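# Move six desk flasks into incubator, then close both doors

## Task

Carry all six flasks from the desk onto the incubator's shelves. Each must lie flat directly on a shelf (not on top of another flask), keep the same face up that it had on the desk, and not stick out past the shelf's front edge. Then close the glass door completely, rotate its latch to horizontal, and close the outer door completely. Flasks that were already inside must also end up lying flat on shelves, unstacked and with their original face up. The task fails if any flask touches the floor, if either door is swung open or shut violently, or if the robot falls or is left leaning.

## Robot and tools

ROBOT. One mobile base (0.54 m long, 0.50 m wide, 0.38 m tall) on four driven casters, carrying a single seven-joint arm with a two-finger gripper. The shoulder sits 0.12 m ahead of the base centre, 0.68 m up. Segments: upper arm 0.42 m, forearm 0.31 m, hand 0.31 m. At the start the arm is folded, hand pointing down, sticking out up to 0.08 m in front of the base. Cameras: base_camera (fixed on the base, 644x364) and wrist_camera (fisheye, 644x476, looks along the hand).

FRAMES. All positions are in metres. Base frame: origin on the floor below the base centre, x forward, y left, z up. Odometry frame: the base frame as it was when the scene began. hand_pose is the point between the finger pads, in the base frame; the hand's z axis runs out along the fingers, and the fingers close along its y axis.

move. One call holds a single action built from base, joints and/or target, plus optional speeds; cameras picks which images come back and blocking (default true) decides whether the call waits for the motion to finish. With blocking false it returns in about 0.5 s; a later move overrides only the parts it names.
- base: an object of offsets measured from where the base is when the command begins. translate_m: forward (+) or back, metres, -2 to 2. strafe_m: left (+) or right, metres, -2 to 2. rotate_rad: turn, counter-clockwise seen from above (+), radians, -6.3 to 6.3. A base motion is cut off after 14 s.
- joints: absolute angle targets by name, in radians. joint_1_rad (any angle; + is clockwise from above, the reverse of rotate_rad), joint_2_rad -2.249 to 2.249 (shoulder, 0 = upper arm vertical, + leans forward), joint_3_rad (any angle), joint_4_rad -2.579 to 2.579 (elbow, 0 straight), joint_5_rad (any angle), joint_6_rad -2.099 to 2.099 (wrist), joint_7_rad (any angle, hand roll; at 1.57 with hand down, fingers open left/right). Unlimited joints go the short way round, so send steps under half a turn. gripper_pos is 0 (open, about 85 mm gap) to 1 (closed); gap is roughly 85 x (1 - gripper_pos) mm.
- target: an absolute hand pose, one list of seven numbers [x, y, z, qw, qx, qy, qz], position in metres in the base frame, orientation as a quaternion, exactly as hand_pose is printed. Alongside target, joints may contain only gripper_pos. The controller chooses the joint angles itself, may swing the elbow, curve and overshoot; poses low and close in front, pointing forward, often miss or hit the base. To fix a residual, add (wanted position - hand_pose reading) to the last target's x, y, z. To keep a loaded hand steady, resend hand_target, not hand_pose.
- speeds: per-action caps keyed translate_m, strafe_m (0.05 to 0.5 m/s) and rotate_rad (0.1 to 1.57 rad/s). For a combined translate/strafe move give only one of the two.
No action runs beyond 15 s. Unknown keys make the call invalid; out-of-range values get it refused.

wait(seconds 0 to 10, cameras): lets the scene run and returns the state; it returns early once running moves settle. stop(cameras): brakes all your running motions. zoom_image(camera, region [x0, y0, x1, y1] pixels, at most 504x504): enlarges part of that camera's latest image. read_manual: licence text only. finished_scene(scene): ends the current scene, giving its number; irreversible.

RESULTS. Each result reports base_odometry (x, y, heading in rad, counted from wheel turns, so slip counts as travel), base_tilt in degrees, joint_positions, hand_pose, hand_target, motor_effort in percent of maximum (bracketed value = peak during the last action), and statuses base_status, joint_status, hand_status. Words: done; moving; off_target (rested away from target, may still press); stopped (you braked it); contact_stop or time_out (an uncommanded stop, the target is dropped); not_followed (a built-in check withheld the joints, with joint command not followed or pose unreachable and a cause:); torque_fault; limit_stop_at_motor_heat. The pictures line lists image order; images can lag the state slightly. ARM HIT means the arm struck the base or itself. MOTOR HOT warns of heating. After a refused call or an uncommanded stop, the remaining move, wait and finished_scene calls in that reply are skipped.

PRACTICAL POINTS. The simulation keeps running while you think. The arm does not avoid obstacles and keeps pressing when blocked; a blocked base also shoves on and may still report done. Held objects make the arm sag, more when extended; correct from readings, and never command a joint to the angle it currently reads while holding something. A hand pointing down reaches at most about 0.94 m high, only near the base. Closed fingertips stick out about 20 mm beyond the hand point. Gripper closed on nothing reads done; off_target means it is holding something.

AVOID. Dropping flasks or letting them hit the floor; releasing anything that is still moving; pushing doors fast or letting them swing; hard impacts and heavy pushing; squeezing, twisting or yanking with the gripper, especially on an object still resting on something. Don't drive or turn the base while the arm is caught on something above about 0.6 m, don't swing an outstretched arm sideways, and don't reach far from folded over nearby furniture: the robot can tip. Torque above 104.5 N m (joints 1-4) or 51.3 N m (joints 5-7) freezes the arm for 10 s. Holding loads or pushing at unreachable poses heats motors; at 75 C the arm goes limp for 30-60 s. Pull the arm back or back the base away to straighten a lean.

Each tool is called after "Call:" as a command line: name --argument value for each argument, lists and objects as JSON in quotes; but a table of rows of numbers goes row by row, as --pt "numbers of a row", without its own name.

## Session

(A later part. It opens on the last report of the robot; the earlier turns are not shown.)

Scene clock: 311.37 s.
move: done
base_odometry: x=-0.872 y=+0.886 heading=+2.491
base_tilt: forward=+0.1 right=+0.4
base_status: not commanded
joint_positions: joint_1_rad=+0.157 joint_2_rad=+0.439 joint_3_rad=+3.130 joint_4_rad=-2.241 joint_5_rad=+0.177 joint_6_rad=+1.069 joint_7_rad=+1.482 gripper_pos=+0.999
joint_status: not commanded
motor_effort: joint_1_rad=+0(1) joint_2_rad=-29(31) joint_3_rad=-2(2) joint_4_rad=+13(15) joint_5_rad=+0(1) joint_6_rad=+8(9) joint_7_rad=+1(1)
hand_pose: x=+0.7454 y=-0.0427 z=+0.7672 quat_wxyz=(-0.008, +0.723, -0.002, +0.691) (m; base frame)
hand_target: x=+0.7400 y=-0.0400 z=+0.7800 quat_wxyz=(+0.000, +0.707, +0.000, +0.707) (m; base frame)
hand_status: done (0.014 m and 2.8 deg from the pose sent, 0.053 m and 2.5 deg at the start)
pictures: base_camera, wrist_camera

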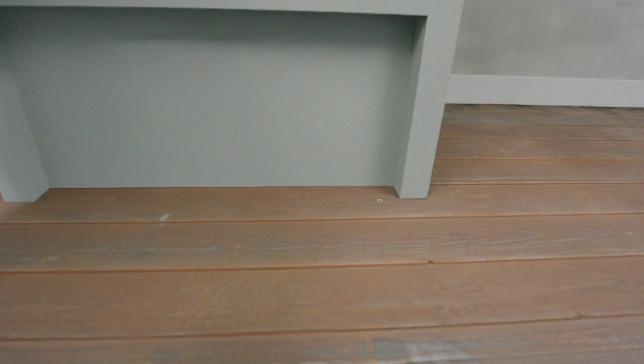

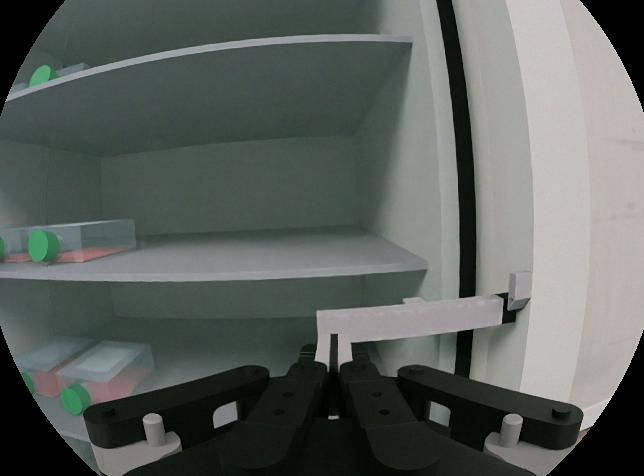

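Call:
move --target '[0.74, -0.035, 0.825, 0.0, 0.707, 0.0, 0.707]' --cameras '[]'

Call:
move --base '{"translate_m":0.045,"strafe_m":0.008}' --speeds '{"translate_m":0.1}' --cameras '[]'

Call:
move --target '[0.74, -0.035, 0.78, 0.0, 0.707, 0.0, 0.707]'

Scene clock: 316.07 s.
move: done
base_odometry: x=-0.872 y=+0.886 heading=+2.491
base_tilt: forward=+0.1 right=+0.4
base_status: not commanded
joint_positions: joint_1_rad=+0.139 joint_2_rad=+0.326 joint_3_rad=+3.130 joint_4_rad=-2.220 joint_5_rad=+0.177 joint_6_rad=+1.021 joint_7_rad=+1.482 gripper_pos=+0.999
joint_status: not commanded
motor_effort: joint_1_rad=+0(1) joint_2_rad=-27(30) joint_3_rad=-1(2) joint_4_rad=+14(15) joint_5_rad=+0(1) joint_6_rad=+8(9) joint_7_rad=+0(1)
hand_pose: x=+0.7384 y=-0.0316 z=+0.8324 quat_wxyz=(-0.006, +0.693, +0.010, +0.721) (m; base frame)
hand_target: x=+0.7400 y=-0.0350 z=+0.8250 quat_wxyz=(+0.000, +0.707, +0.000, +0.707) (m; base frame)
hand_status: done (0.008 m and 2.6 deg from the pose sent, 0.059 m and 2.8 deg at the start)
pictures: none
No camera images: "cameras" was empty.

Scene clock: 317.07 s.
move: done
base_odometry: x=-0.913 y=+0.907 heading=+2.491
base_tilt: forward=+0.2 right=+0.4
base_status: done
joint_positions: joint_1_rad=+0.137 joint_2_rad=+0.324 joint_3_rad=+3.130 joint_4_rad=-2.219 joint_5_rad=+0.177 joint_6_rad=+1.021 joint_7_rad=+1.482 gripper_pos=+0.999
joint_status: not commanded
motor_effort: joint_1_rad=+0(1) joint_2_rad=-27(30) joint_3_rad=-1(2) joint_4_rad=+14(16) joint_5_rad=+0(1) joint_6_rad=+9(9) joint_7_rad=+1(1)
hand_pose: x=+0.7384 y=-0.0303 z=+0.8334 quat_wxyz=(-0.007, +0.693, +0.011, +0.721) (m; base frame)
hand_target: x=+0.7400 y=-0.0350 z=+0.8250 quat_wxyz=(+0.000, +0.707, +0.000, +0.707) (m; base frame)
hand_status: not commanded
pictures: none
No camera images: "cameras" was empty.

Scene clock: 318.20 s.
move: done
base_odometry: x=-0.913 y=+0.907 heading=+2.491
base_tilt: forward=+0.2 right=+0.4
base_status: not commanded
joint_positions: joint_1_rad=+0.137 joint_2_rad=+0.424 joint_3_rad=+3.130 joint_4_rad=-2.240 joint_5_rad=+0.167 joint_6_rad=+1.081 joint_7_rad=+1.484 gripper_pos=+0.999
joint_status: not commanded
motor_effort: joint_1_rad=+0(0) joint_2_rad=-27(30) joint_3_rad=-1(2) joint_4_rad=+12(14) joint_5_rad=+1(1) joint_6_rad=+7(9) joint_7_rad=+1(1)
hand_pose: x=+0.7451 y=-0.0322 z=+0.7806 quat_wxyz=(-0.013, +0.713, +0.002, +0.701) (m; base frame)
hand_target: x=+0.7400 y=-0.0350 z=+0.7800 quat_wxyz=(+0.000, +0.707, +0.000, +0.707) (m; base frame)
hand_status: done (0.006 m and 1.8 deg from the pose sent, 0.054 m and 2.7 deg at the start)
pictures: base_camera, wrist_camera

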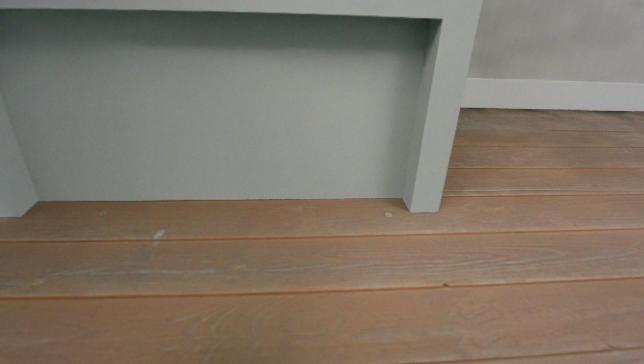

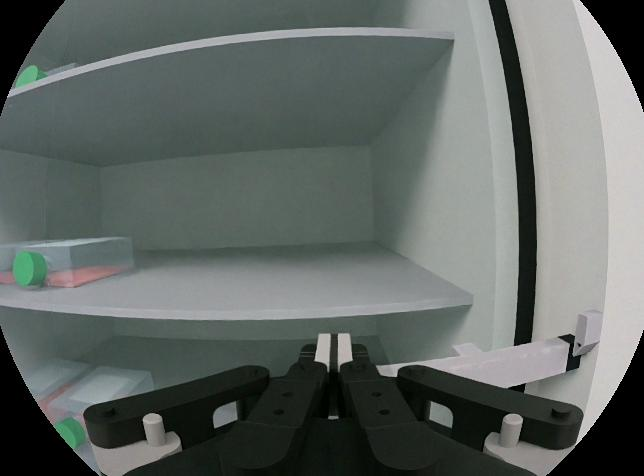

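Call:
move --target '[0.74, -0.06, 0.83, 0.0, 0.707, 0.0, 0.707]' --cameras '["wrist_camera"]'

Call:
move --target '[0.74, -0.06, 0.775, 0.0, 0.707, 0.0, 0.707]'

Scene clock: 322.63 s.
move: done
base_odometry: x=-0.913 y=+0.907 heading=+2.491
base_tilt: forward=+0.2 right=+0.4
base_status: not commanded
joint_positions: joint_1_rad=+0.204 joint_2_rad=+0.321 joint_3_rad=+3.128 joint_4_rad=-2.202 joint_5_rad=+0.205 joint_6_rad=+1.007 joint_7_rad=+1.459 gripper_pos=+0.999
joint_status: not commanded
motor_effort: joint_1_rad=+0(3) joint_2_rad=-26(30) joint_3_rad=-1(2) joint_4_rad=+15(15) joint_5_rad=+0(2) joint_6_rad=+8(9) joint_7_rad=+0(1)
hand_pose: x=+0.7393 y=-0.0644 z=+0.8393 quat_wxyz=(+0.007, +0.691, -0.005, +0.723) (m; base frame)
hand_target: x=+0.7400 y=-0.0600 z=+0.8300 quat_wxyz=(+0.000, +0.707, +0.000, +0.707) (m; base frame)
hand_status: done (0.010 m and 2.8 deg from the pose sent, 0.057 m and 1.8 deg at the start)
pictures: wrist_camera

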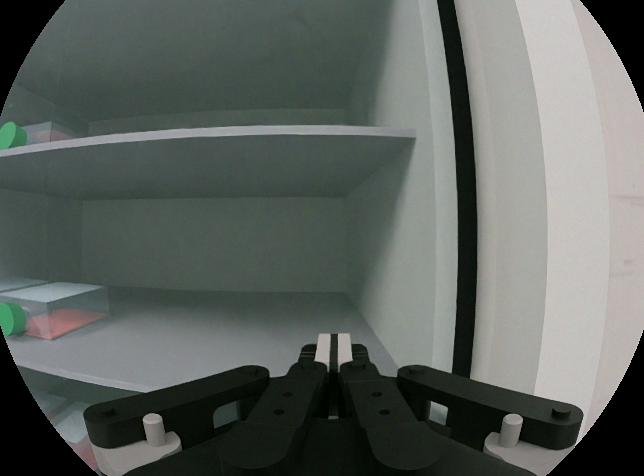

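Scene clock: 323.70 s.
move: done
base_odometry: x=-0.913 y=+0.907 heading=+2.491
base_tilt: forward=+0.1 right=+0.4
base_status: not commanded
joint_positions: joint_1_rad=+0.208 joint_2_rad=+0.435 joint_3_rad=+3.123 joint_4_rad=-2.226 joint_5_rad=+0.205 joint_6_rad=+1.096 joint_7_rad=+1.473 gripper_pos=+0.999
joint_status: not commanded
motor_effort: joint_1_rad=+0(0) joint_2_rad=-26(30) joint_3_rad=-2(2) joint_4_rad=+10(15) joint_5_rad=+0(1) joint_6_rad=+5(9) joint_7_rad=+1(1)
hand_pose: x=+0.7469 y=-0.0637 z=+0.7840 quat_wxyz=(-0.001, +0.708, -0.007, +0.706) (m; base frame)
hand_target: x=+0.7400 y=-0.0600 z=+0.7750 quat_wxyz=(+0.000, +0.707, +0.000, +0.707) (m; base frame)
hand_status: done (0.012 m and 0.8 deg from the pose sent, 0.064 m and 2.8 deg at the start)
pictures: base_camera, wrist_camera

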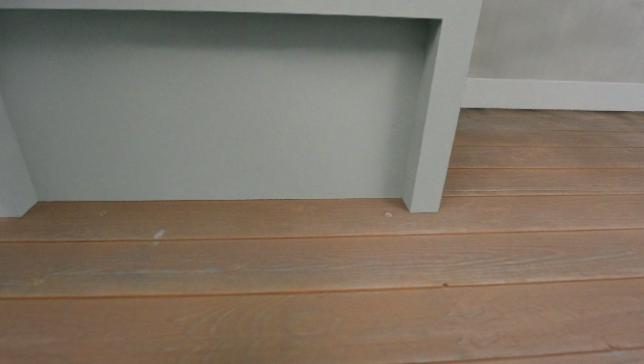

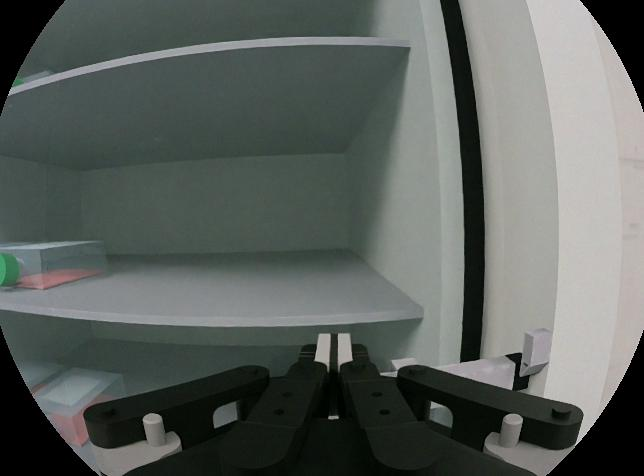

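Call:
move --target '[0.74, -0.055, 0.745, 0.0, 0.707, 0.0, 0.707]'

Call:
move --target '[0.74, -0.055, 0.71, 0.0, 0.707, 0.0, 0.707]'

Scene clock: 326.47 s.
move: off_target
base_odometry: x=-0.913 y=+0.907 heading=+2.491
base_tilt: forward=+0.1 right=+0.4
base_status: not commanded
joint_positions: joint_1_rad=+0.208 joint_2_rad=+0.491 joint_3_rad=+3.123 joint_4_rad=-2.234 joint_5_rad=+0.205 joint_6_rad=+1.216 joint_7_rad=+1.491 gripper_pos=+0.999
joint_status: not commanded
motor_effort: joint_1_rad=-1(1) joint_2_rad=-23(26) joint_3_rad=-2(3) joint_4_rad=+8(11) joint_5_rad=+2(2) joint_6_rad=+3(6) joint_7_rad=+1(1)
hand_pose: x=+0.7494 y=-0.0617 z=+0.7830 quat_wxyz=(-0.002, +0.687, -0.002, +0.727) (m; base frame)
hand_target: x=+0.7400 y=-0.0550 z=+0.7450 quat_wxyz=(+0.000, +0.707, +0.000, +0.707) (m; base frame)
hand_status: off_target (0.040 m and 3.2 deg from the pose sent, 0.041 m and 0.8 deg at the start)
pictures: base_camera, wrist_camera

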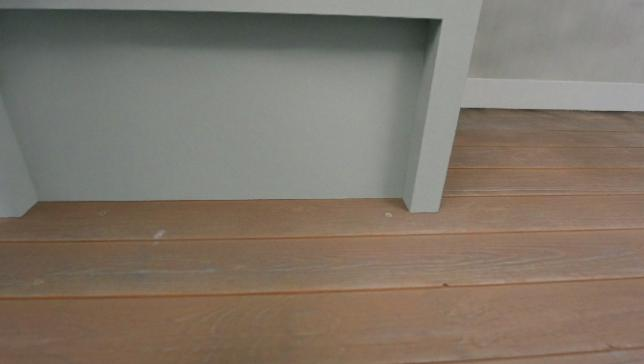

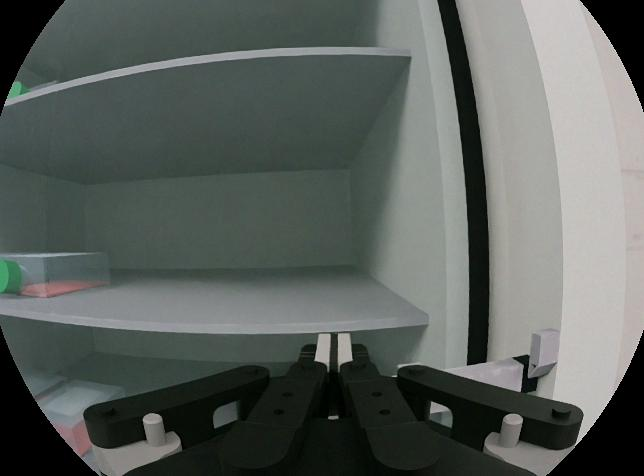

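Scene clock: 327.40 s.
move: off_target
base_odometry: x=-0.913 y=+0.907 heading=+2.491
base_tilt: forward=+0.1 right=+0.4
base_status: not commanded
joint_positions: joint_1_rad=+0.208 joint_2_rad=+0.570 joint_3_rad=+3.120 joint_4_rad=-2.241 joint_5_rad=+0.205 joint_6_rad=+1.362 joint_7_rad=+1.513 gripper_pos=+0.999
joint_status: not commanded
motor_effort: joint_1_rad=-1(1) joint_2_rad=-20(23) joint_3_rad=-1(3) joint_4_rad=+4(8) joint_5_rad=+2(2) joint_6_rad=-1(3) joint_7_rad=+0(1)
hand_pose: x=+0.7512 y=-0.0583 z=+0.7756 quat_wxyz=(-0.005, +0.664, +0.003, +0.748) (m; base frame)
hand_target: x=+0.7400 y=-0.0550 z=+0.7100 quat_wxyz=(+0.000, +0.707, +0.000, +0.707) (m; base frame)
hand_status: off_target (0.067 m and 6.8 deg from the pose sent, 0.074 m and 3.2 deg at the start)
pictures: base_camera, wrist_camera

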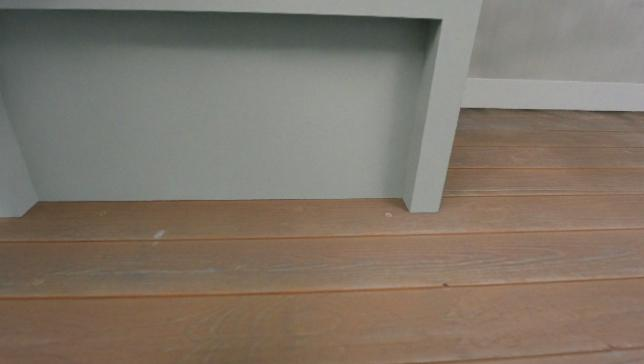

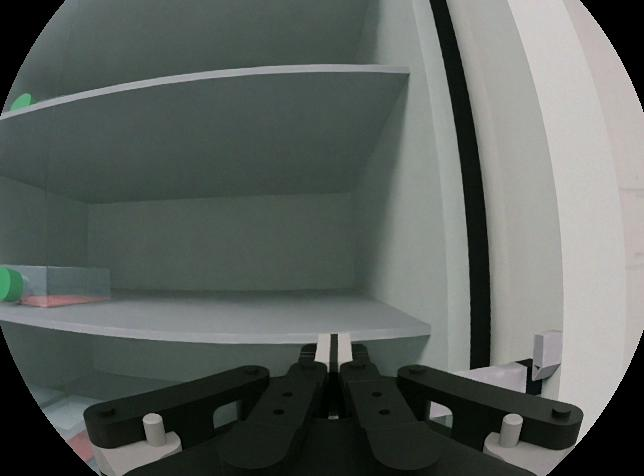

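Call:
move --target '[0.74, -0.05, 0.82, 0.0, 0.707, 0.0, 0.707]' --cameras '[]'

Call:
move --base '{"translate_m":-0.1}' --speeds '{"translate_m":0.2}' --cameras '[]'

Call:
move --target '[0.74, -0.05, 0.73, 0.0, 0.707, 0.0, 0.707]' --cameras '[]'

Call:
move --base '{"translate_m":0.1}' --speeds '{"translate_m":0.1}'

Scene clock: 336.10 s.
move: done
base_odometry: x=-0.913 y=+0.907 heading=+2.491
base_tilt: forward=+0.2 right=+0.4
base_status: not commanded
joint_positions: joint_1_rad=+0.196 joint_2_rad=+0.346 joint_3_rad=+3.119 joint_4_rad=-2.225 joint_5_rad=+0.205 joint_6_rad=+1.054 joint_7_rad=+1.497 gripper_pos=+0.999
joint_status: not commanded
motor_effort: joint_1_rad=+0(1) joint_2_rad=-27(30) joint_3_rad=-1(2) joint_4_rad=+14(15) joint_5_rad=+0(2) joint_6_rad=+8(9) joint_7_rad=+1(1)
hand_pose: x=+0.7375 y=-0.0532 z=+0.8271 quat_wxyz=(+0.009, +0.691, +0.011, +0.723) (m; base frame)
hand_target: x=+0.7400 y=-0.0500 z=+0.8200 quat_wxyz=(+0.000, +0.707, +0.000, +0.707) (m; base frame)
hand_status: done (0.008 m and 3.1 deg from the pose sent, 0.046 m and 6.8 deg at the start)
pictures: none
No camera images: "cameras" was empty.

Scene clock: 337.30 s.
move: done
base_odometry: x=-0.834 y=+0.846 heading=+2.491
base_tilt: forward=+0.1 right=+0.4
base_status: done
joint_positions: joint_1_rad=+0.192 joint_2_rad=+0.341 joint_3_rad=+3.119 joint_4_rad=-2.221 joint_5_rad=+0.205 joint_6_rad=+1.052 joint_7_rad=+1.497 gripper_pos=+0.999
joint_status: not commanded
motor_effort: joint_1_rad=+0(2) joint_2_rad=-27(30) joint_3_rad=-1(3) joint_4_rad=+14(16) joint_5_rad=+0(1) joint_6_rad=+8(9) joint_7_rad=+1(1)
hand_pose: x=+0.7380 y=-0.0509 z=+0.8317 quat_wxyz=(+0.009, +0.688, +0.013, +0.725) (m; base frame)
hand_target: x=+0.7400 y=-0.0500 z=+0.8200 quat_wxyz=(+0.000, +0.707, +0.000, +0.707) (m; base frame)
hand_status: not commanded
pictures: none
No camera images: "cameras" was empty.

Scene clock: 338.63 s.
move: done
base_odometry: x=-0.834 y=+0.846 heading=+2.491
base_tilt: forward=+0.1 right=+0.4
base_status: not commanded
joint_positions: joint_1_rad=+0.192 joint_2_rad=+0.588 joint_3_rad=+3.119 joint_4_rad=-2.270 joint_5_rad=+0.205 joint_6_rad=+1.228 joint_7_rad=+1.514 gripper_pos=+0.999
joint_status: not commanded
motor_effort: joint_1_rad=+0(0) joint_2_rad=-31(33) joint_3_rad=-2(2) joint_4_rad=+9(14) joint_5_rad=+1(1) joint_6_rad=+8(9) joint_7_rad=+1(1)
hand_pose: x=+0.7460 y=-0.0483 z=+0.7110 quat_wxyz=(-0.011, +0.729, +0.003, +0.685) (m; base frame)
hand_target: x=+0.7400 y=-0.0500 z=+0.7300 quat_wxyz=(+0.000, +0.707, +0.000, +0.707) (m; base frame)
hand_status: done (0.020 m and 3.8 deg from the pose sent, 0.102 m and 3.5 deg at the start)
pictures: none
No camera images: "cameras" was empty.

Scene clock: 340.17 s.
move: done
base_odometry: x=-0.913 y=+0.906 heading=+2.492
base_tilt: forward=+0.2 right=+0.4
base_status: done
joint_positions: joint_1_rad=+0.192 joint_2_rad=+0.588 joint_3_rad=+3.119 joint_4_rad=-2.274 joint_5_rad=+0.204 joint_6_rad=+1.230 joint_7_rad=+1.514 gripper_pos=+0.999
joint_status: not commanded
motor_effort: joint_1_rad=+0(2) joint_2_rad=-31(33) joint_3_rad=-2(3) joint_4_rad=+10(11) joint_5_rad=+1(1) joint_6_rad=+9(9) joint_7_rad=+1(1)
hand_pose: x=+0.7449 y=-0.0480 z=+0.7100 quat_wxyz=(-0.011, +0.729, +0.003, +0.684) (m; base frame)
hand_target: x=+0.7400 y=-0.0500 z=+0.7300 quat_wxyz=(+0.000, +0.707, +0.000, +0.707) (m; base frame)
hand_status: not commanded
pictures: base_camera, wrist_camera

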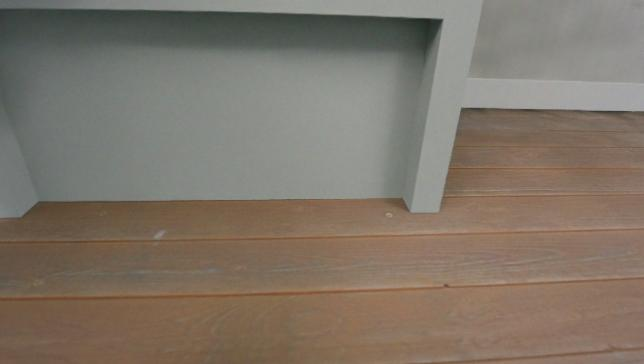

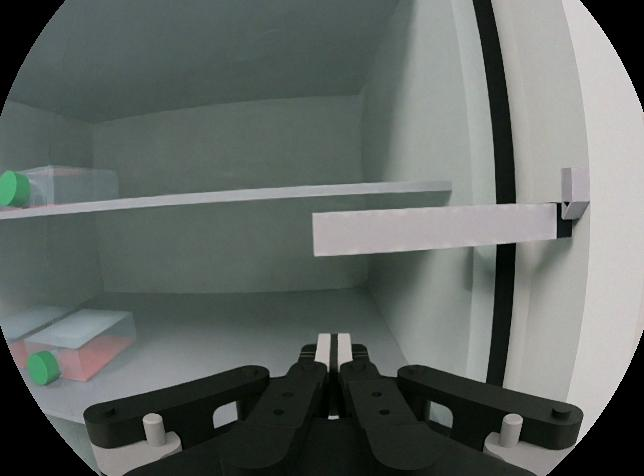

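Good view. Raise in steps.

Call:
move --target '[0.74, -0.048, 0.78, 0.0, 0.707, 0.0, 0.707]' --cameras '["wrist_camera"]'

Call:
move --target '[0.74, -0.048, 0.805, 0.0, 0.707, 0.0, 0.707]' --cameras '["wrist_camera"]'

Call:
move --target '[0.74, -0.055, 0.83, 0.0, 0.707, 0.0, 0.707]' --cameras '["wrist_camera"]'

Scene clock: 343.80 s.
move: done
base_odometry: x=-0.913 y=+0.906 heading=+2.492
base_tilt: forward=+0.1 right=+0.4
base_status: not commanded
joint_positions: joint_1_rad=+0.190 joint_2_rad=+0.468 joint_3_rad=+3.119 joint_4_rad=-2.273 joint_5_rad=+0.204 joint_6_rad=+1.169 joint_7_rad=+1.514 gripper_pos=+0.999
joint_status: not commanded
motor_effort: joint_1_rad=+0(1) joint_2_rad=-31(33) joint_3_rad=-2(2) joint_4_rad=+13(13) joint_5_rad=+0(1) joint_6_rad=+9(12) joint_7_rad=+1(1)
hand_pose: x=+0.7381 y=-0.0468 z=+0.7658 quat_wxyz=(-0.002, +0.709, +0.011, +0.705) (m; base frame)
hand_target: x=+0.7400 y=-0.0480 z=+0.7800 quat_wxyz=(+0.000, +0.707, +0.000, +0.707) (m; base frame)
hand_status: done (0.014 m and 1.3 deg from the pose sent, 0.070 m and 3.9 deg at the start)
pictures: wrist_camera

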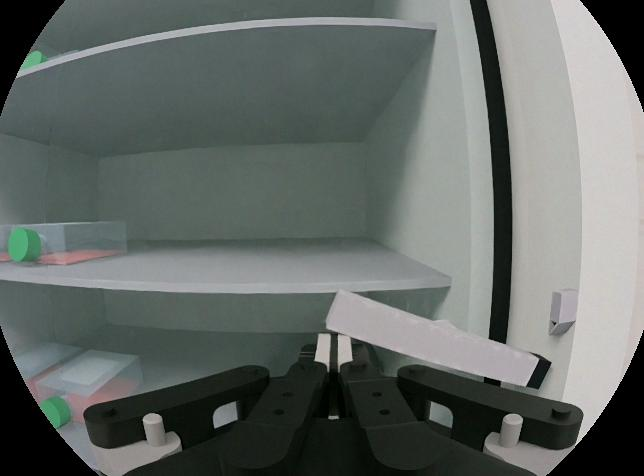

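Scene clock: 344.73 s.
move: done
base_odometry: x=-0.913 y=+0.906 heading=+2.492
base_tilt: forward=+0.2 right=+0.4
base_status: not commanded
joint_positions: joint_1_rad=+0.188 joint_2_rad=+0.384 joint_3_rad=+3.119 joint_4_rad=-2.244 joint_5_rad=+0.204 joint_6_rad=+1.099 joint_7_rad=+1.510 gripper_pos=+0.999
joint_status: not commanded
motor_effort: joint_1_rad=+0(1) joint_2_rad=-28(32) joint_3_rad=-1(2) joint_4_rad=+13(14) joint_5_rad=+0(0) joint_6_rad=+9(11) joint_7_rad=+1(1)
hand_pose: x=+0.7375 y=-0.0473 z=+0.8087 quat_wxyz=(+0.006, +0.695, +0.015, +0.719) (m; base frame)
hand_target: x=+0.7400 y=-0.0480 z=+0.8050 quat_wxyz=(+0.000, +0.707, +0.000, +0.707) (m; base frame)
hand_status: done (0.005 m and 2.7 deg from the pose sent, 0.039 m and 1.3 deg at the start)
pictures: wrist_camera

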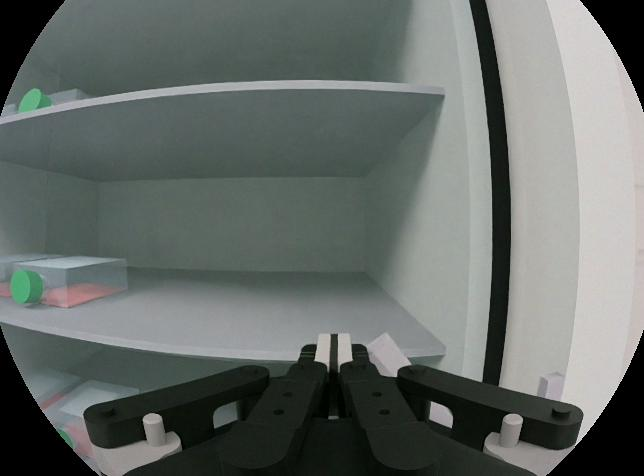

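Scene clock: 345.80 s.
move: done
base_odometry: x=-0.913 y=+0.906 heading=+2.492
base_tilt: forward=+0.2 right=+0.4
base_status: not commanded
joint_positions: joint_1_rad=+0.188 joint_2_rad=+0.323 joint_3_rad=+3.119 joint_4_rad=-2.207 joint_5_rad=+0.205 joint_6_rad=+1.013 joint_7_rad=+1.481 gripper_pos=+0.999
joint_status: not commanded
motor_effort: joint_1_rad=+0(0) joint_2_rad=-27(29) joint_3_rad=-1(2) joint_4_rad=+15(15) joint_5_rad=+1(1) joint_6_rad=+9(9) joint_7_rad=+1(1)
hand_pose: x=+0.7393 y=-0.0498 z=+0.8372 quat_wxyz=(+0.005, +0.691, +0.009, +0.723) (m; base frame)
hand_target: x=+0.7400 y=-0.0550 z=+0.8300 quat_wxyz=(+0.000, +0.707, +0.000, +0.707) (m; base frame)
hand_status: done (0.009 m and 2.8 deg from the pose sent, 0.023 m and 2.7 deg at the start)
pictures: wrist_camera

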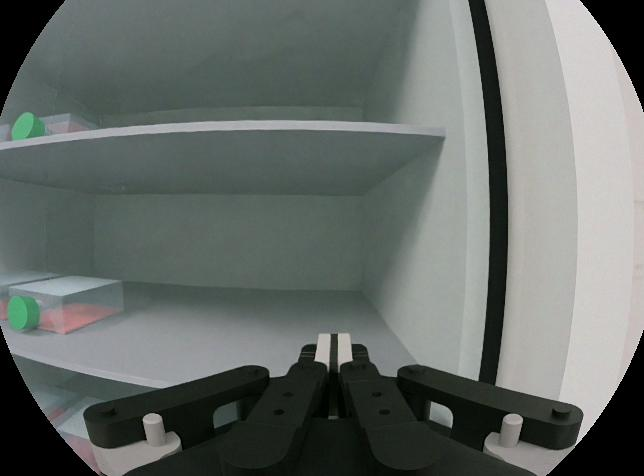

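Call:
move --target '[0.74, -0.05, 0.81, 0.0, 0.707, 0.0, 0.707]' --cameras '[]'

Call:
move --target '[0.74, -0.09, 0.81, 0.0, 0.707, 0.0, 0.707]' --cameras '["wrist_camera"]'

Call:
move --target '[0.74, -0.04, 0.82, 0.0, 0.707, 0.0, 0.707]' --cameras '[]'

Call:
move --base '{"translate_m":-0.15}' --speeds '{"translate_m":0.2}'

Scene clock: 349.50 s.
move: done
base_odometry: x=-0.913 y=+0.906 heading=+2.492
base_tilt: forward=+0.1 right=+0.4
base_status: not commanded
joint_positions: joint_1_rad=+0.187 joint_2_rad=+0.353 joint_3_rad=+3.119 joint_4_rad=-2.209 joint_5_rad=+0.205 joint_6_rad=+1.013 joint_7_rad=+1.481 gripper_pos=+0.999
joint_status: not commanded
motor_effort: joint_1_rad=+0(2) joint_2_rad=-26(29) joint_3_rad=-1(2) joint_4_rad=+13(15) joint_5_rad=+0(1) joint_6_rad=+7(9) joint_7_rad=+1(1)
hand_pose: x=+0.7433 y=-0.0498 z=+0.8181 quat_wxyz=(+0.002, +0.702, +0.008, +0.712) (m; base frame)
hand_target: x=+0.7400 y=-0.0500 z=+0.8100 quat_wxyz=(+0.000, +0.707, +0.000, +0.707) (m; base frame)
hand_status: done (0.009 m and 1.2 deg from the pose sent, 0.027 m and 2.8 deg at the start)
pictures: none
No camera images: "cameras" was empty.

Scene clock: 350.63 s.
move: done
base_odometry: x=-0.913 y=+0.906 heading=+2.492
base_tilt: forward=+0.1 right=+0.4
base_status: not commanded
joint_positions: joint_1_rad=+0.310 joint_2_rad=+0.350 joint_3_rad=+3.088 joint_4_rad=-2.181 joint_5_rad=+0.301 joint_6_rad=+1.013 joint_7_rad=+1.456 gripper_pos=+0.999
joint_status: not commanded
motor_effort: joint_1_rad=+2(5) joint_2_rad=-21(26) joint_3_rad=+2(3) joint_4_rad=+9(14) joint_5_rad=-1(3) joint_6_rad=+3(8) joint_7_rad=+0(1)
hand_pose: x=+0.7427 y=-0.0860 z=+0.8310 quat_wxyz=(+0.016, +0.694, +0.011, +0.720) (m; base frame)
hand_target: x=+0.7400 y=-0.0900 z=+0.8100 quat_wxyz=(+0.000, +0.707, +0.000, +0.707) (m; base frame)
hand_status: done (0.022 m and 3.0 deg from the pose sent, 0.041 m and 1.2 deg at the start)
pictures: wrist_camera

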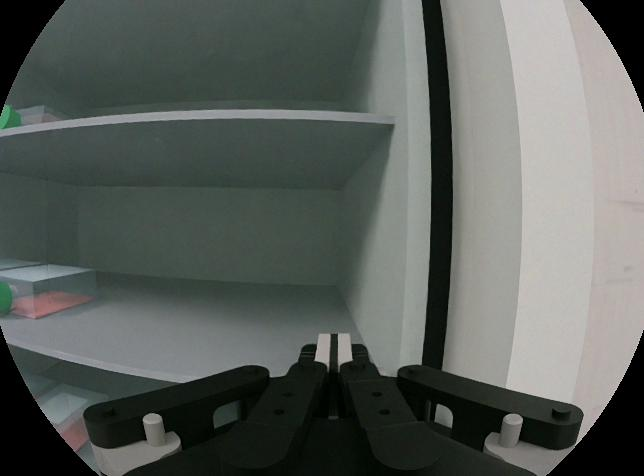

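Scene clock: 352.00 s.
move: done
base_odometry: x=-0.913 y=+0.906 heading=+2.492
base_tilt: forward=+0.1 right=+0.4
base_status: not commanded
joint_positions: joint_1_rad=+0.150 joint_2_rad=+0.349 joint_3_rad=+3.114 joint_4_rad=-2.194 joint_5_rad=+0.198 joint_6_rad=+1.013 joint_7_rad=+1.463 gripper_pos=+0.999
joint_status: not commanded
motor_effort: joint_1_rad=+0(3) joint_2_rad=-28(29) joint_3_rad=-1(3) joint_4_rad=+14(15) joint_5_rad=+0(1) joint_6_rad=+9(9) joint_7_rad=+0(1)
hand_pose: x=+0.7480 y=-0.0262 z=+0.8277 quat_wxyz=(-0.018, +0.695, +0.013, +0.718) (m; base frame)
hand_target: x=+0.7400 y=-0.0400 z=+0.8200 quat_wxyz=(+0.000, +0.707, +0.000, +0.707) (m; base frame)
hand_status: done (0.018 m and 3.1 deg from the pose sent, 0.047 m and 3.0 deg at the start)
pictures: none
No camera images: "cameras" was empty.

Scene clock: 353.47 s.
move: done
base_odometry: x=-0.794 y=+0.815 heading=+2.492
base_tilt: forward=+0.1 right=+0.4
base_status: done
joint_positions: joint_1_rad=+0.149 joint_2_rad=+0.341 joint_3_rad=+3.116 joint_4_rad=-2.196 joint_5_rad=+0.195 joint_6_rad=+1.013 joint_7_rad=+1.463 gripper_pos=+0.999
joint_status: not commanded
motor_effort: joint_1_rad=+0(3) joint_2_rad=-28(30) joint_3_rad=-1(2) joint_4_rad=+15(16) joint_5_rad=+0(1) joint_6_rad=+9(9) joint_7_rad=+0(1)
hand_pose: x=+0.7464 y=-0.0272 z=+0.8320 quat_wxyz=(-0.017, +0.693, +0.012, +0.721) (m; base frame)
hand_target: x=+0.7400 y=-0.0400 z=+0.8200 quat_wxyz=(+0.000, +0.707, +0.000, +0.707) (m; base frame)
hand_status: not commanded
pictures: base_camera, wrist_camera

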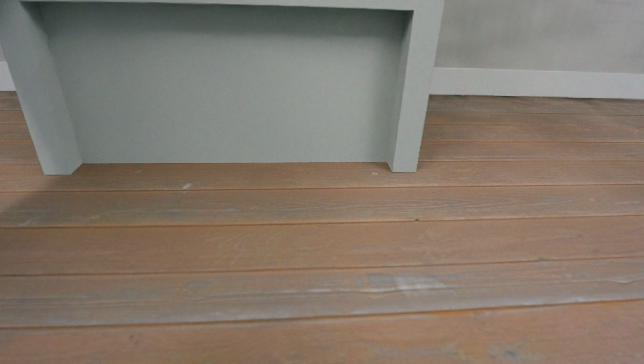

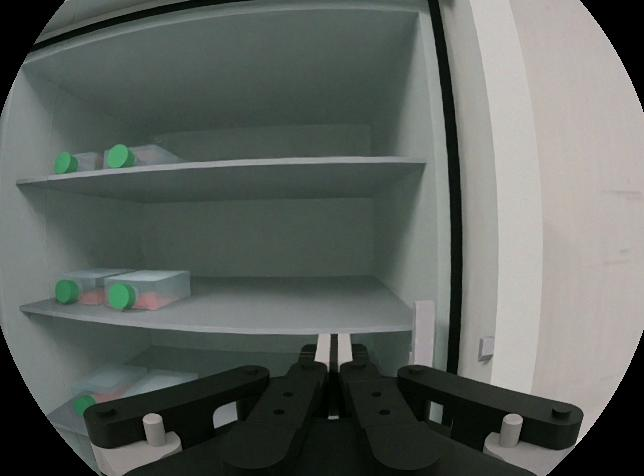

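Call:
move --joints '{"gripper_pos":0.4}' --target '[0.74, -0.115, 0.80, 0.0, 0.707, 0.0, 0.707]'

Scene clock: 358.10 s.
move: done
base_odometry: x=-0.794 y=+0.815 heading=+2.492
base_tilt: forward=+0.1 right=+0.4
base_status: not commanded
joint_positions: joint_1_rad=+0.405 joint_2_rad=+0.405 joint_3_rad=+3.088 joint_4_rad=-2.196 joint_5_rad=+0.365 joint_6_rad=+1.013 joint_7_rad=+1.432 gripper_pos=+0.400
joint_status: all done
motor_effort: joint_1_rad=+0(2) joint_2_rad=-28(30) joint_3_rad=-2(3) joint_4_rad=+13(15) joint_5_rad=+0(1) joint_6_rad=+8(9) joint_7_rad=+1(1)
hand_pose: x=+0.7357 y=-0.1292 z=+0.7874 quat_wxyz=(+0.025, +0.721, -0.007, +0.693) (m; base frame)
hand_target: x=+0.7400 y=-0.1150 z=+0.8000 quat_wxyz=(+0.000, +0.707, +0.000, +0.707) (m; base frame)
hand_status: done (0.020 m and 3.8 deg from the pose sent, 0.094 m and 3.2 deg at the start)
pictures: base_camera, wrist_camera

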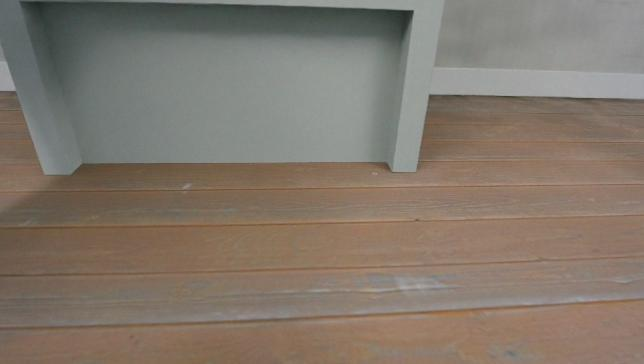

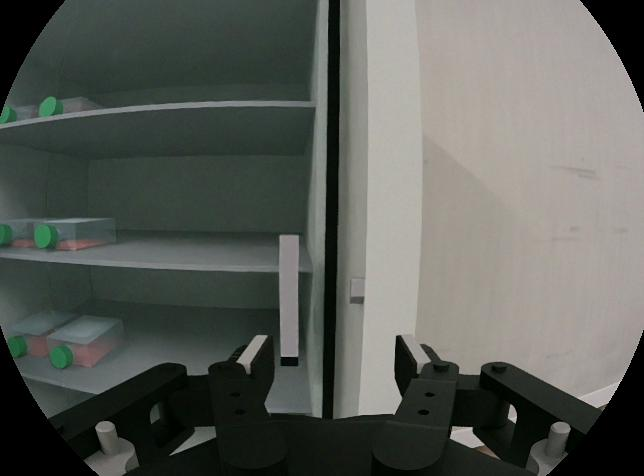

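Call:
move --joints '{"gripper_pos":0.6}' --target '[0.74, -0.082, 0.80, 0.0, 0.707, 0.0, 0.707]' --cameras '[]'

Call:
move --base '{"translate_m":0.1}' --speeds '{"translate_m":0.2}'

Scene clock: 362.10 s.
move: done
base_odometry: x=-0.794 y=+0.815 heading=+2.492
base_tilt: forward=+0.1 right=+0.4
base_status: not commanded
joint_positions: joint_1_rad=+0.306 joint_2_rad=+0.405 joint_3_rad=+3.088 joint_4_rad=-2.196 joint_5_rad=+0.330 joint_6_rad=+1.013 joint_7_rad=+1.432 gripper_pos=+0.600
joint_status: all done
motor_effort: joint_1_rad=+0(2) joint_2_rad=-29(29) joint_3_rad=-2(3) joint_4_rad=+14(14) joint_5_rad=+0(1) joint_6_rad=+9(9) joint_7_rad=+1(1)
hand_pose: x=+0.7458 y=-0.0772 z=+0.7888 quat_wxyz=(-0.005, +0.719, +0.011, +0.695) (m; base frame)
hand_target: x=+0.7400 y=-0.0820 z=+0.8000 quat_wxyz=(+0.000, +0.707, +0.000, +0.707) (m; base frame)
hand_status: done (0.013 m and 2.4 deg from the pose sent, 0.049 m and 3.8 deg at the start)
pictures: none
No camera images: "cameras" was empty.

Scene clock: 363.23 s.
move: done
base_odometry: x=-0.873 y=+0.875 heading=+2.492
base_tilt: forward=+0.1 right=+0.4
base_status: done
joint_positions: joint_1_rad=+0.306 joint_2_rad=+0.403 joint_3_rad=+3.088 joint_4_rad=-2.197 joint_5_rad=+0.330 joint_6_rad=+1.013 joint_7_rad=+1.432 gripper_pos=+0.600
joint_status: not commanded
motor_effort: joint_1_rad=+0(2) joint_2_rad=-29(31) joint_3_rad=-1(3) joint_4_rad=+13(15) joint_5_rad=+0(1) joint_6_rad=+8(9) joint_7_rad=+0(1)
hand_pose: x=+0.7453 y=-0.0770 z=+0.7896 quat_wxyz=(-0.004, +0.719, +0.011, +0.695) (m; base frame)
hand_target: x=+0.7400 y=-0.0820 z=+0.8000 quat_wxyz=(+0.000, +0.707, +0.000, +0.707) (m; base frame)
hand_status: not commanded
pictures: base_camera, wrist_camera

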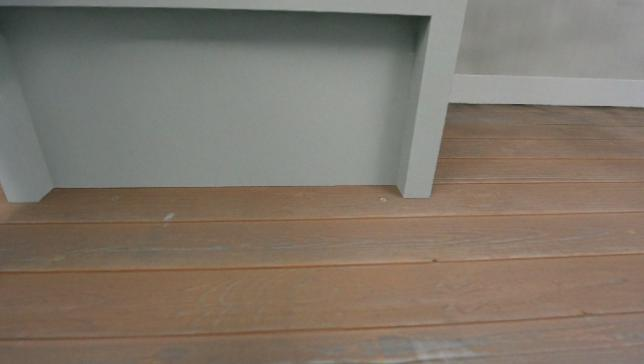

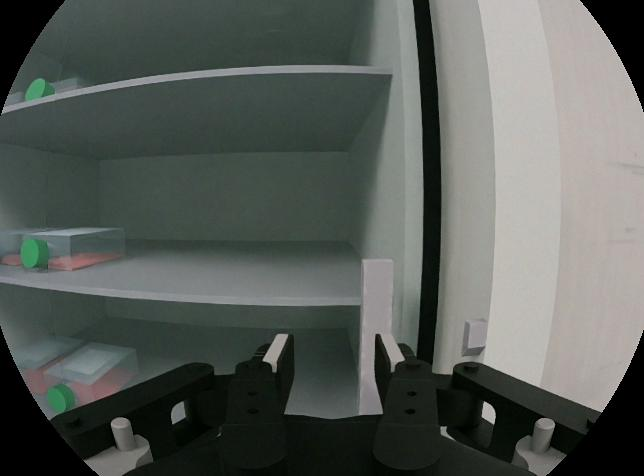

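Call:
move --base '{"strafe_m":-0.025}' --speeds '{"strafe_m":0.1}' --cameras '[]'

Call:
move --base '{"translate_m":0.055}' --speeds '{"translate_m":0.1}'

Scene clock: 366.73 s.
move: done
base_odometry: x=-0.858 y=+0.895 heading=+2.492
base_tilt: forward=+0.1 right=+0.4
base_status: done
joint_positions: joint_1_rad=+0.306 joint_2_rad=+0.402 joint_3_rad=+3.091 joint_4_rad=-2.197 joint_5_rad=+0.328 joint_6_rad=+1.013 joint_7_rad=+1.432 gripper_pos=+0.600
joint_status: not commanded
motor_effort: joint_1_rad=+0(3) joint_2_rad=-28(30) joint_3_rad=-2(4) joint_4_rad=+13(14) joint_5_rad=+0(1) joint_6_rad=+8(9) joint_7_rad=+0(1)
hand_pose: x=+0.7452 y=-0.0785 z=+0.7897 quat_wxyz=(-0.003, +0.719, +0.010, +0.695) (m; base frame)
hand_target: x=+0.7400 y=-0.0820 z=+0.8000 quat_wxyz=(+0.000, +0.707, +0.000, +0.707) (m; base frame)
hand_status: not commanded
pictures: none
No camera images: "cameras" was empty.

Scene clock: 367.80 s.
move: done
base_odometry: x=-0.902 y=+0.929 heading=+2.492
base_tilt: forward=+0.2 right=+0.4
base_status: done
joint_positions: joint_1_rad=+0.306 joint_2_rad=+0.402 joint_3_rad=+3.091 joint_4_rad=-2.197 joint_5_rad=+0.328 joint_6_rad=+1.013 joint_7_rad=+1.432 gripper_pos=+0.600
joint_status: not commanded
motor_effort: joint_1_rad=+0(2) joint_2_rad=-28(31) joint_3_rad=-3(3) joint_4_rad=+13(15) joint_5_rad=+0(1) joint_6_rad=+8(9) joint_7_rad=+1(1)
hand_pose: x=+0.7451 y=-0.0785 z=+0.7898 quat_wxyz=(-0.003, +0.719, +0.010, +0.695) (m; base frame)
hand_target: x=+0.7400 y=-0.0820 z=+0.8000 quat_wxyz=(+0.000, +0.707, +0.000, +0.707) (m; base frame)
hand_status: not commanded
pictures: base_camera, wrist_camera

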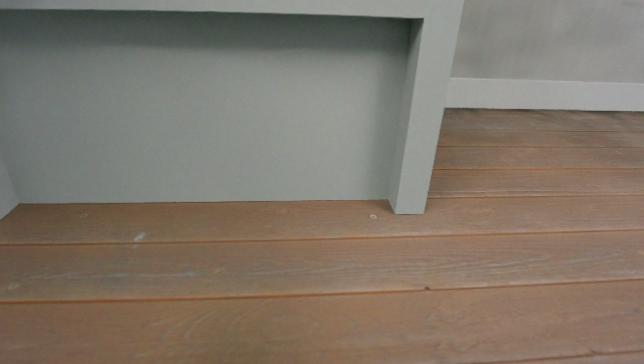

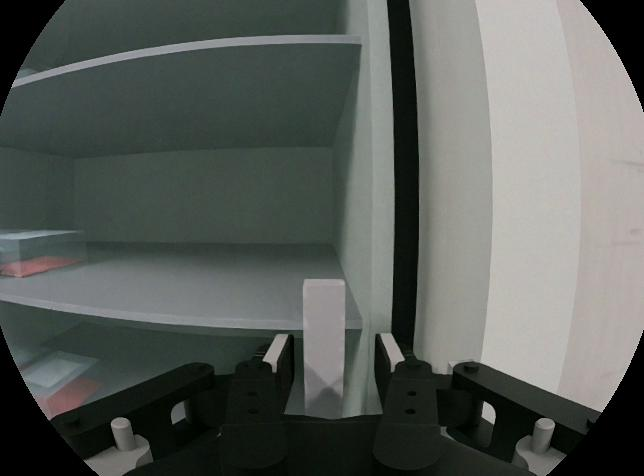

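Aligned. Slightly more forward and close.

Call:
move --base '{"translate_m":0.015,"strafe_m":0.003}' --speeds '{"translate_m":0.05}' --cameras '[]'

Call:
move --joints '{"gripper_pos":1}' --cameras '["wrist_camera"]'

Call:
move --base '{"translate_m":-0.08}' --speeds '{"translate_m":0.05}'

Scene clock: 371.10 s.
move: done
base_odometry: x=-0.916 y=+0.936 heading=+2.492
base_tilt: forward=+0.2 right=+0.4
base_status: done
joint_positions: joint_1_rad=+0.306 joint_2_rad=+0.402 joint_3_rad=+3.091 joint_4_rad=-2.198 joint_5_rad=+0.328 joint_6_rad=+1.013 joint_7_rad=+1.432 gripper_pos=+0.600
joint_status: not commanded
motor_effort: joint_1_rad=+0(2) joint_2_rad=-28(31) joint_3_rad=-2(2) joint_4_rad=+14(16) joint_5_rad=-1(1) joint_6_rad=+8(9) joint_7_rad=+0(1)
hand_pose: x=+0.7450 y=-0.0785 z=+0.7897 quat_wxyz=(-0.003, +0.719, +0.010, +0.695) (m; base frame)
hand_target: x=+0.7400 y=-0.0820 z=+0.8000 quat_wxyz=(+0.000, +0.707, +0.000, +0.707) (m; base frame)
hand_status: not commanded
pictures: none
No camera images: "cameras" was empty.

Scene clock: 371.87 s.
move: off_target
base_odometry: x=-0.916 y=+0.936 heading=+2.492
base_tilt: forward=+0.1 right=+0.4
base_status: not commanded
joint_positions: joint_1_rad=+0.303 joint_2_rad=+0.401 joint_3_rad=+3.090 joint_4_rad=-2.199 joint_5_rad=+0.328 joint_6_rad=+1.013 joint_7_rad=+1.432 gripper_pos=+0.843
joint_status: gripper_pos off_target (ended at +0.843, target +1.000)
motor_effort: joint_1_rad=+0(4) joint_2_rad=-28(29) joint_3_rad=-2(3) joint_4_rad=+14(17) joint_5_rad=-1(4) joint_6_rad=+9(9) joint_7_rad=+0(1)
hand_pose: x=+0.7449 y=-0.0765 z=+0.7897 quat_wxyz=(-0.005, +0.719, +0.011, +0.695) (m; base frame)
hand_target: x=+0.7400 y=-0.0820 z=+0.8000 quat_wxyz=(+0.000, +0.707, +0.000, +0.707) (m; base frame)
hand_status: not commanded
pictures: wrist_camera

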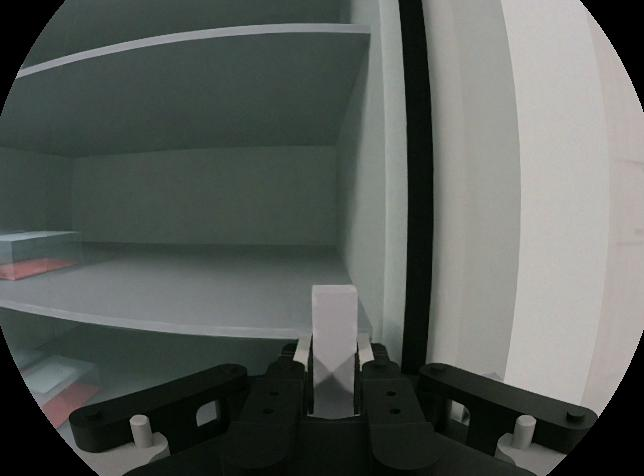

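Scene clock: 373.93 s.
move: done
base_odometry: x=-0.852 y=+0.887 heading=+2.492
base_tilt: forward=+0.1 right=+0.4
base_status: done
joint_positions: joint_1_rad=+0.294 joint_2_rad=+0.401 joint_3_rad=+3.090 joint_4_rad=-2.200 joint_5_rad=+0.327 joint_6_rad=+1.013 joint_7_rad=+1.432 gripper_pos=+0.844
joint_status: not commanded
motor_effort: joint_1_rad=+3(4) joint_2_rad=-29(31) joint_3_rad=+1(3) joint_4_rad=+13(17) joint_5_rad=+0(1) joint_6_rad=+8(10) joint_7_rad=+1(2)
hand_pose: x=+0.7453 y=-0.0709 z=+0.7896 quat_wxyz=(-0.008, +0.719, +0.014, +0.695) (m; base frame)
hand_target: x=+0.7400 y=-0.0820 z=+0.8000 quat_wxyz=(+0.000, +0.707, +0.000, +0.707) (m; base frame)
hand_status: not commanded
pictures: base_camera, wrist_camera

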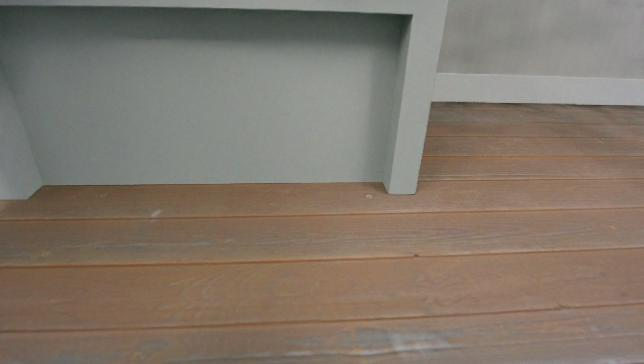

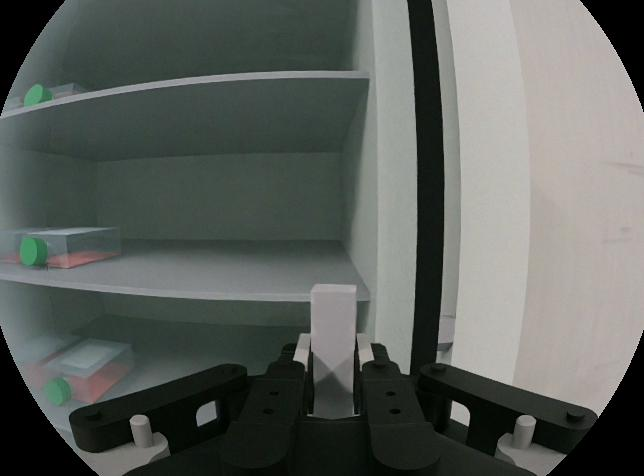

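Call:
move --base '{"translate_m":0.0,"strafe_m":0.13,"rotate_rad":-0.17}' --speeds '{"strafe_m":0.1,"rotate_rad":0.13}' --cameras '[]'

Call:
move --base '{"translate_m":-0.09,"strafe_m":0.23,"rotate_rad":-0.3}' --speeds '{"strafe_m":0.12,"rotate_rad":0.15}'

Scene clock: 380.27 s.
move: done
base_odometry: x=-0.931 y=+0.783 heading=+2.321
base_tilt: forward=+0.1 right=+0.4
base_status: done
joint_positions: joint_1_rad=+0.298 joint_2_rad=+0.401 joint_3_rad=+3.090 joint_4_rad=-2.200 joint_5_rad=+0.324 joint_6_rad=+1.013 joint_7_rad=+1.432 gripper_pos=+0.844
joint_status: not commanded
motor_effort: joint_1_rad=+0(6) joint_2_rad=-28(30) joint_3_rad=-3(5) joint_4_rad=+14(15) joint_5_rad=-1(2) joint_6_rad=+8(10) joint_7_rad=+1(2)
hand_pose: x=+0.7450 y=-0.0741 z=+0.7896 quat_wxyz=(-0.006, +0.719, +0.011, +0.695) (m; base frame)
hand_target: x=+0.7400 y=-0.0820 z=+0.8000 quat_wxyz=(+0.000, +0.707, +0.000, +0.707) (m; base frame)
hand_status: not commanded
pictures: none
No camera images: "cameras" was empty.

Scene clock: 382.90 s.
move: done
base_odometry: x=-1.038 y=+0.560 heading=+2.020
base_tilt: forward=+0.1 right=+0.4
base_status: done
joint_positions: joint_1_rad=+0.292 joint_2_rad=+0.400 joint_3_rad=+3.085 joint_4_rad=-2.201 joint_5_rad=+0.321 joint_6_rad=+1.013 joint_7_rad=+1.432 gripper_pos=+0.844
joint_status: not commanded
motor_effort: joint_1_rad=+1(8) joint_2_rad=-28(30) joint_3_rad=-1(5) joint_4_rad=+15(17) joint_5_rad=-2(6) joint_6_rad=+8(10) joint_7_rad=+1(1)
hand_pose: x=+0.7452 y=-0.0681 z=+0.7896 quat_wxyz=(-0.010, +0.719, +0.013, +0.695) (m; base frame)
hand_target: x=+0.7400 y=-0.0820 z=+0.8000 quat_wxyz=(+0.000, +0.707, +0.000, +0.707) (m; base frame)
hand_status: not commanded
pictures: base_camera, wrist_camera

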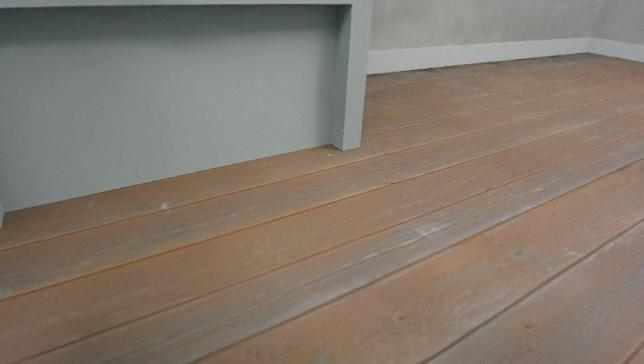

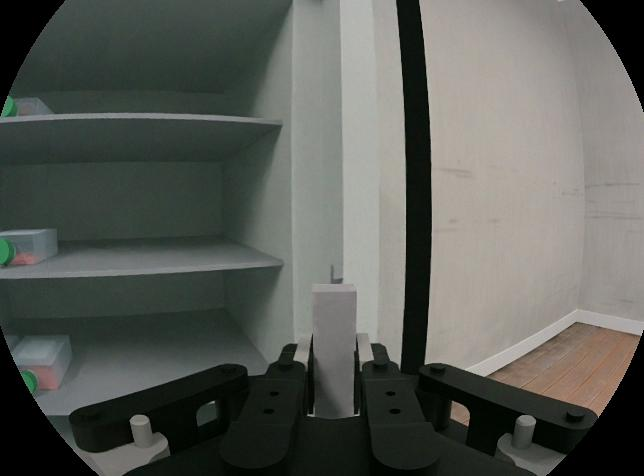

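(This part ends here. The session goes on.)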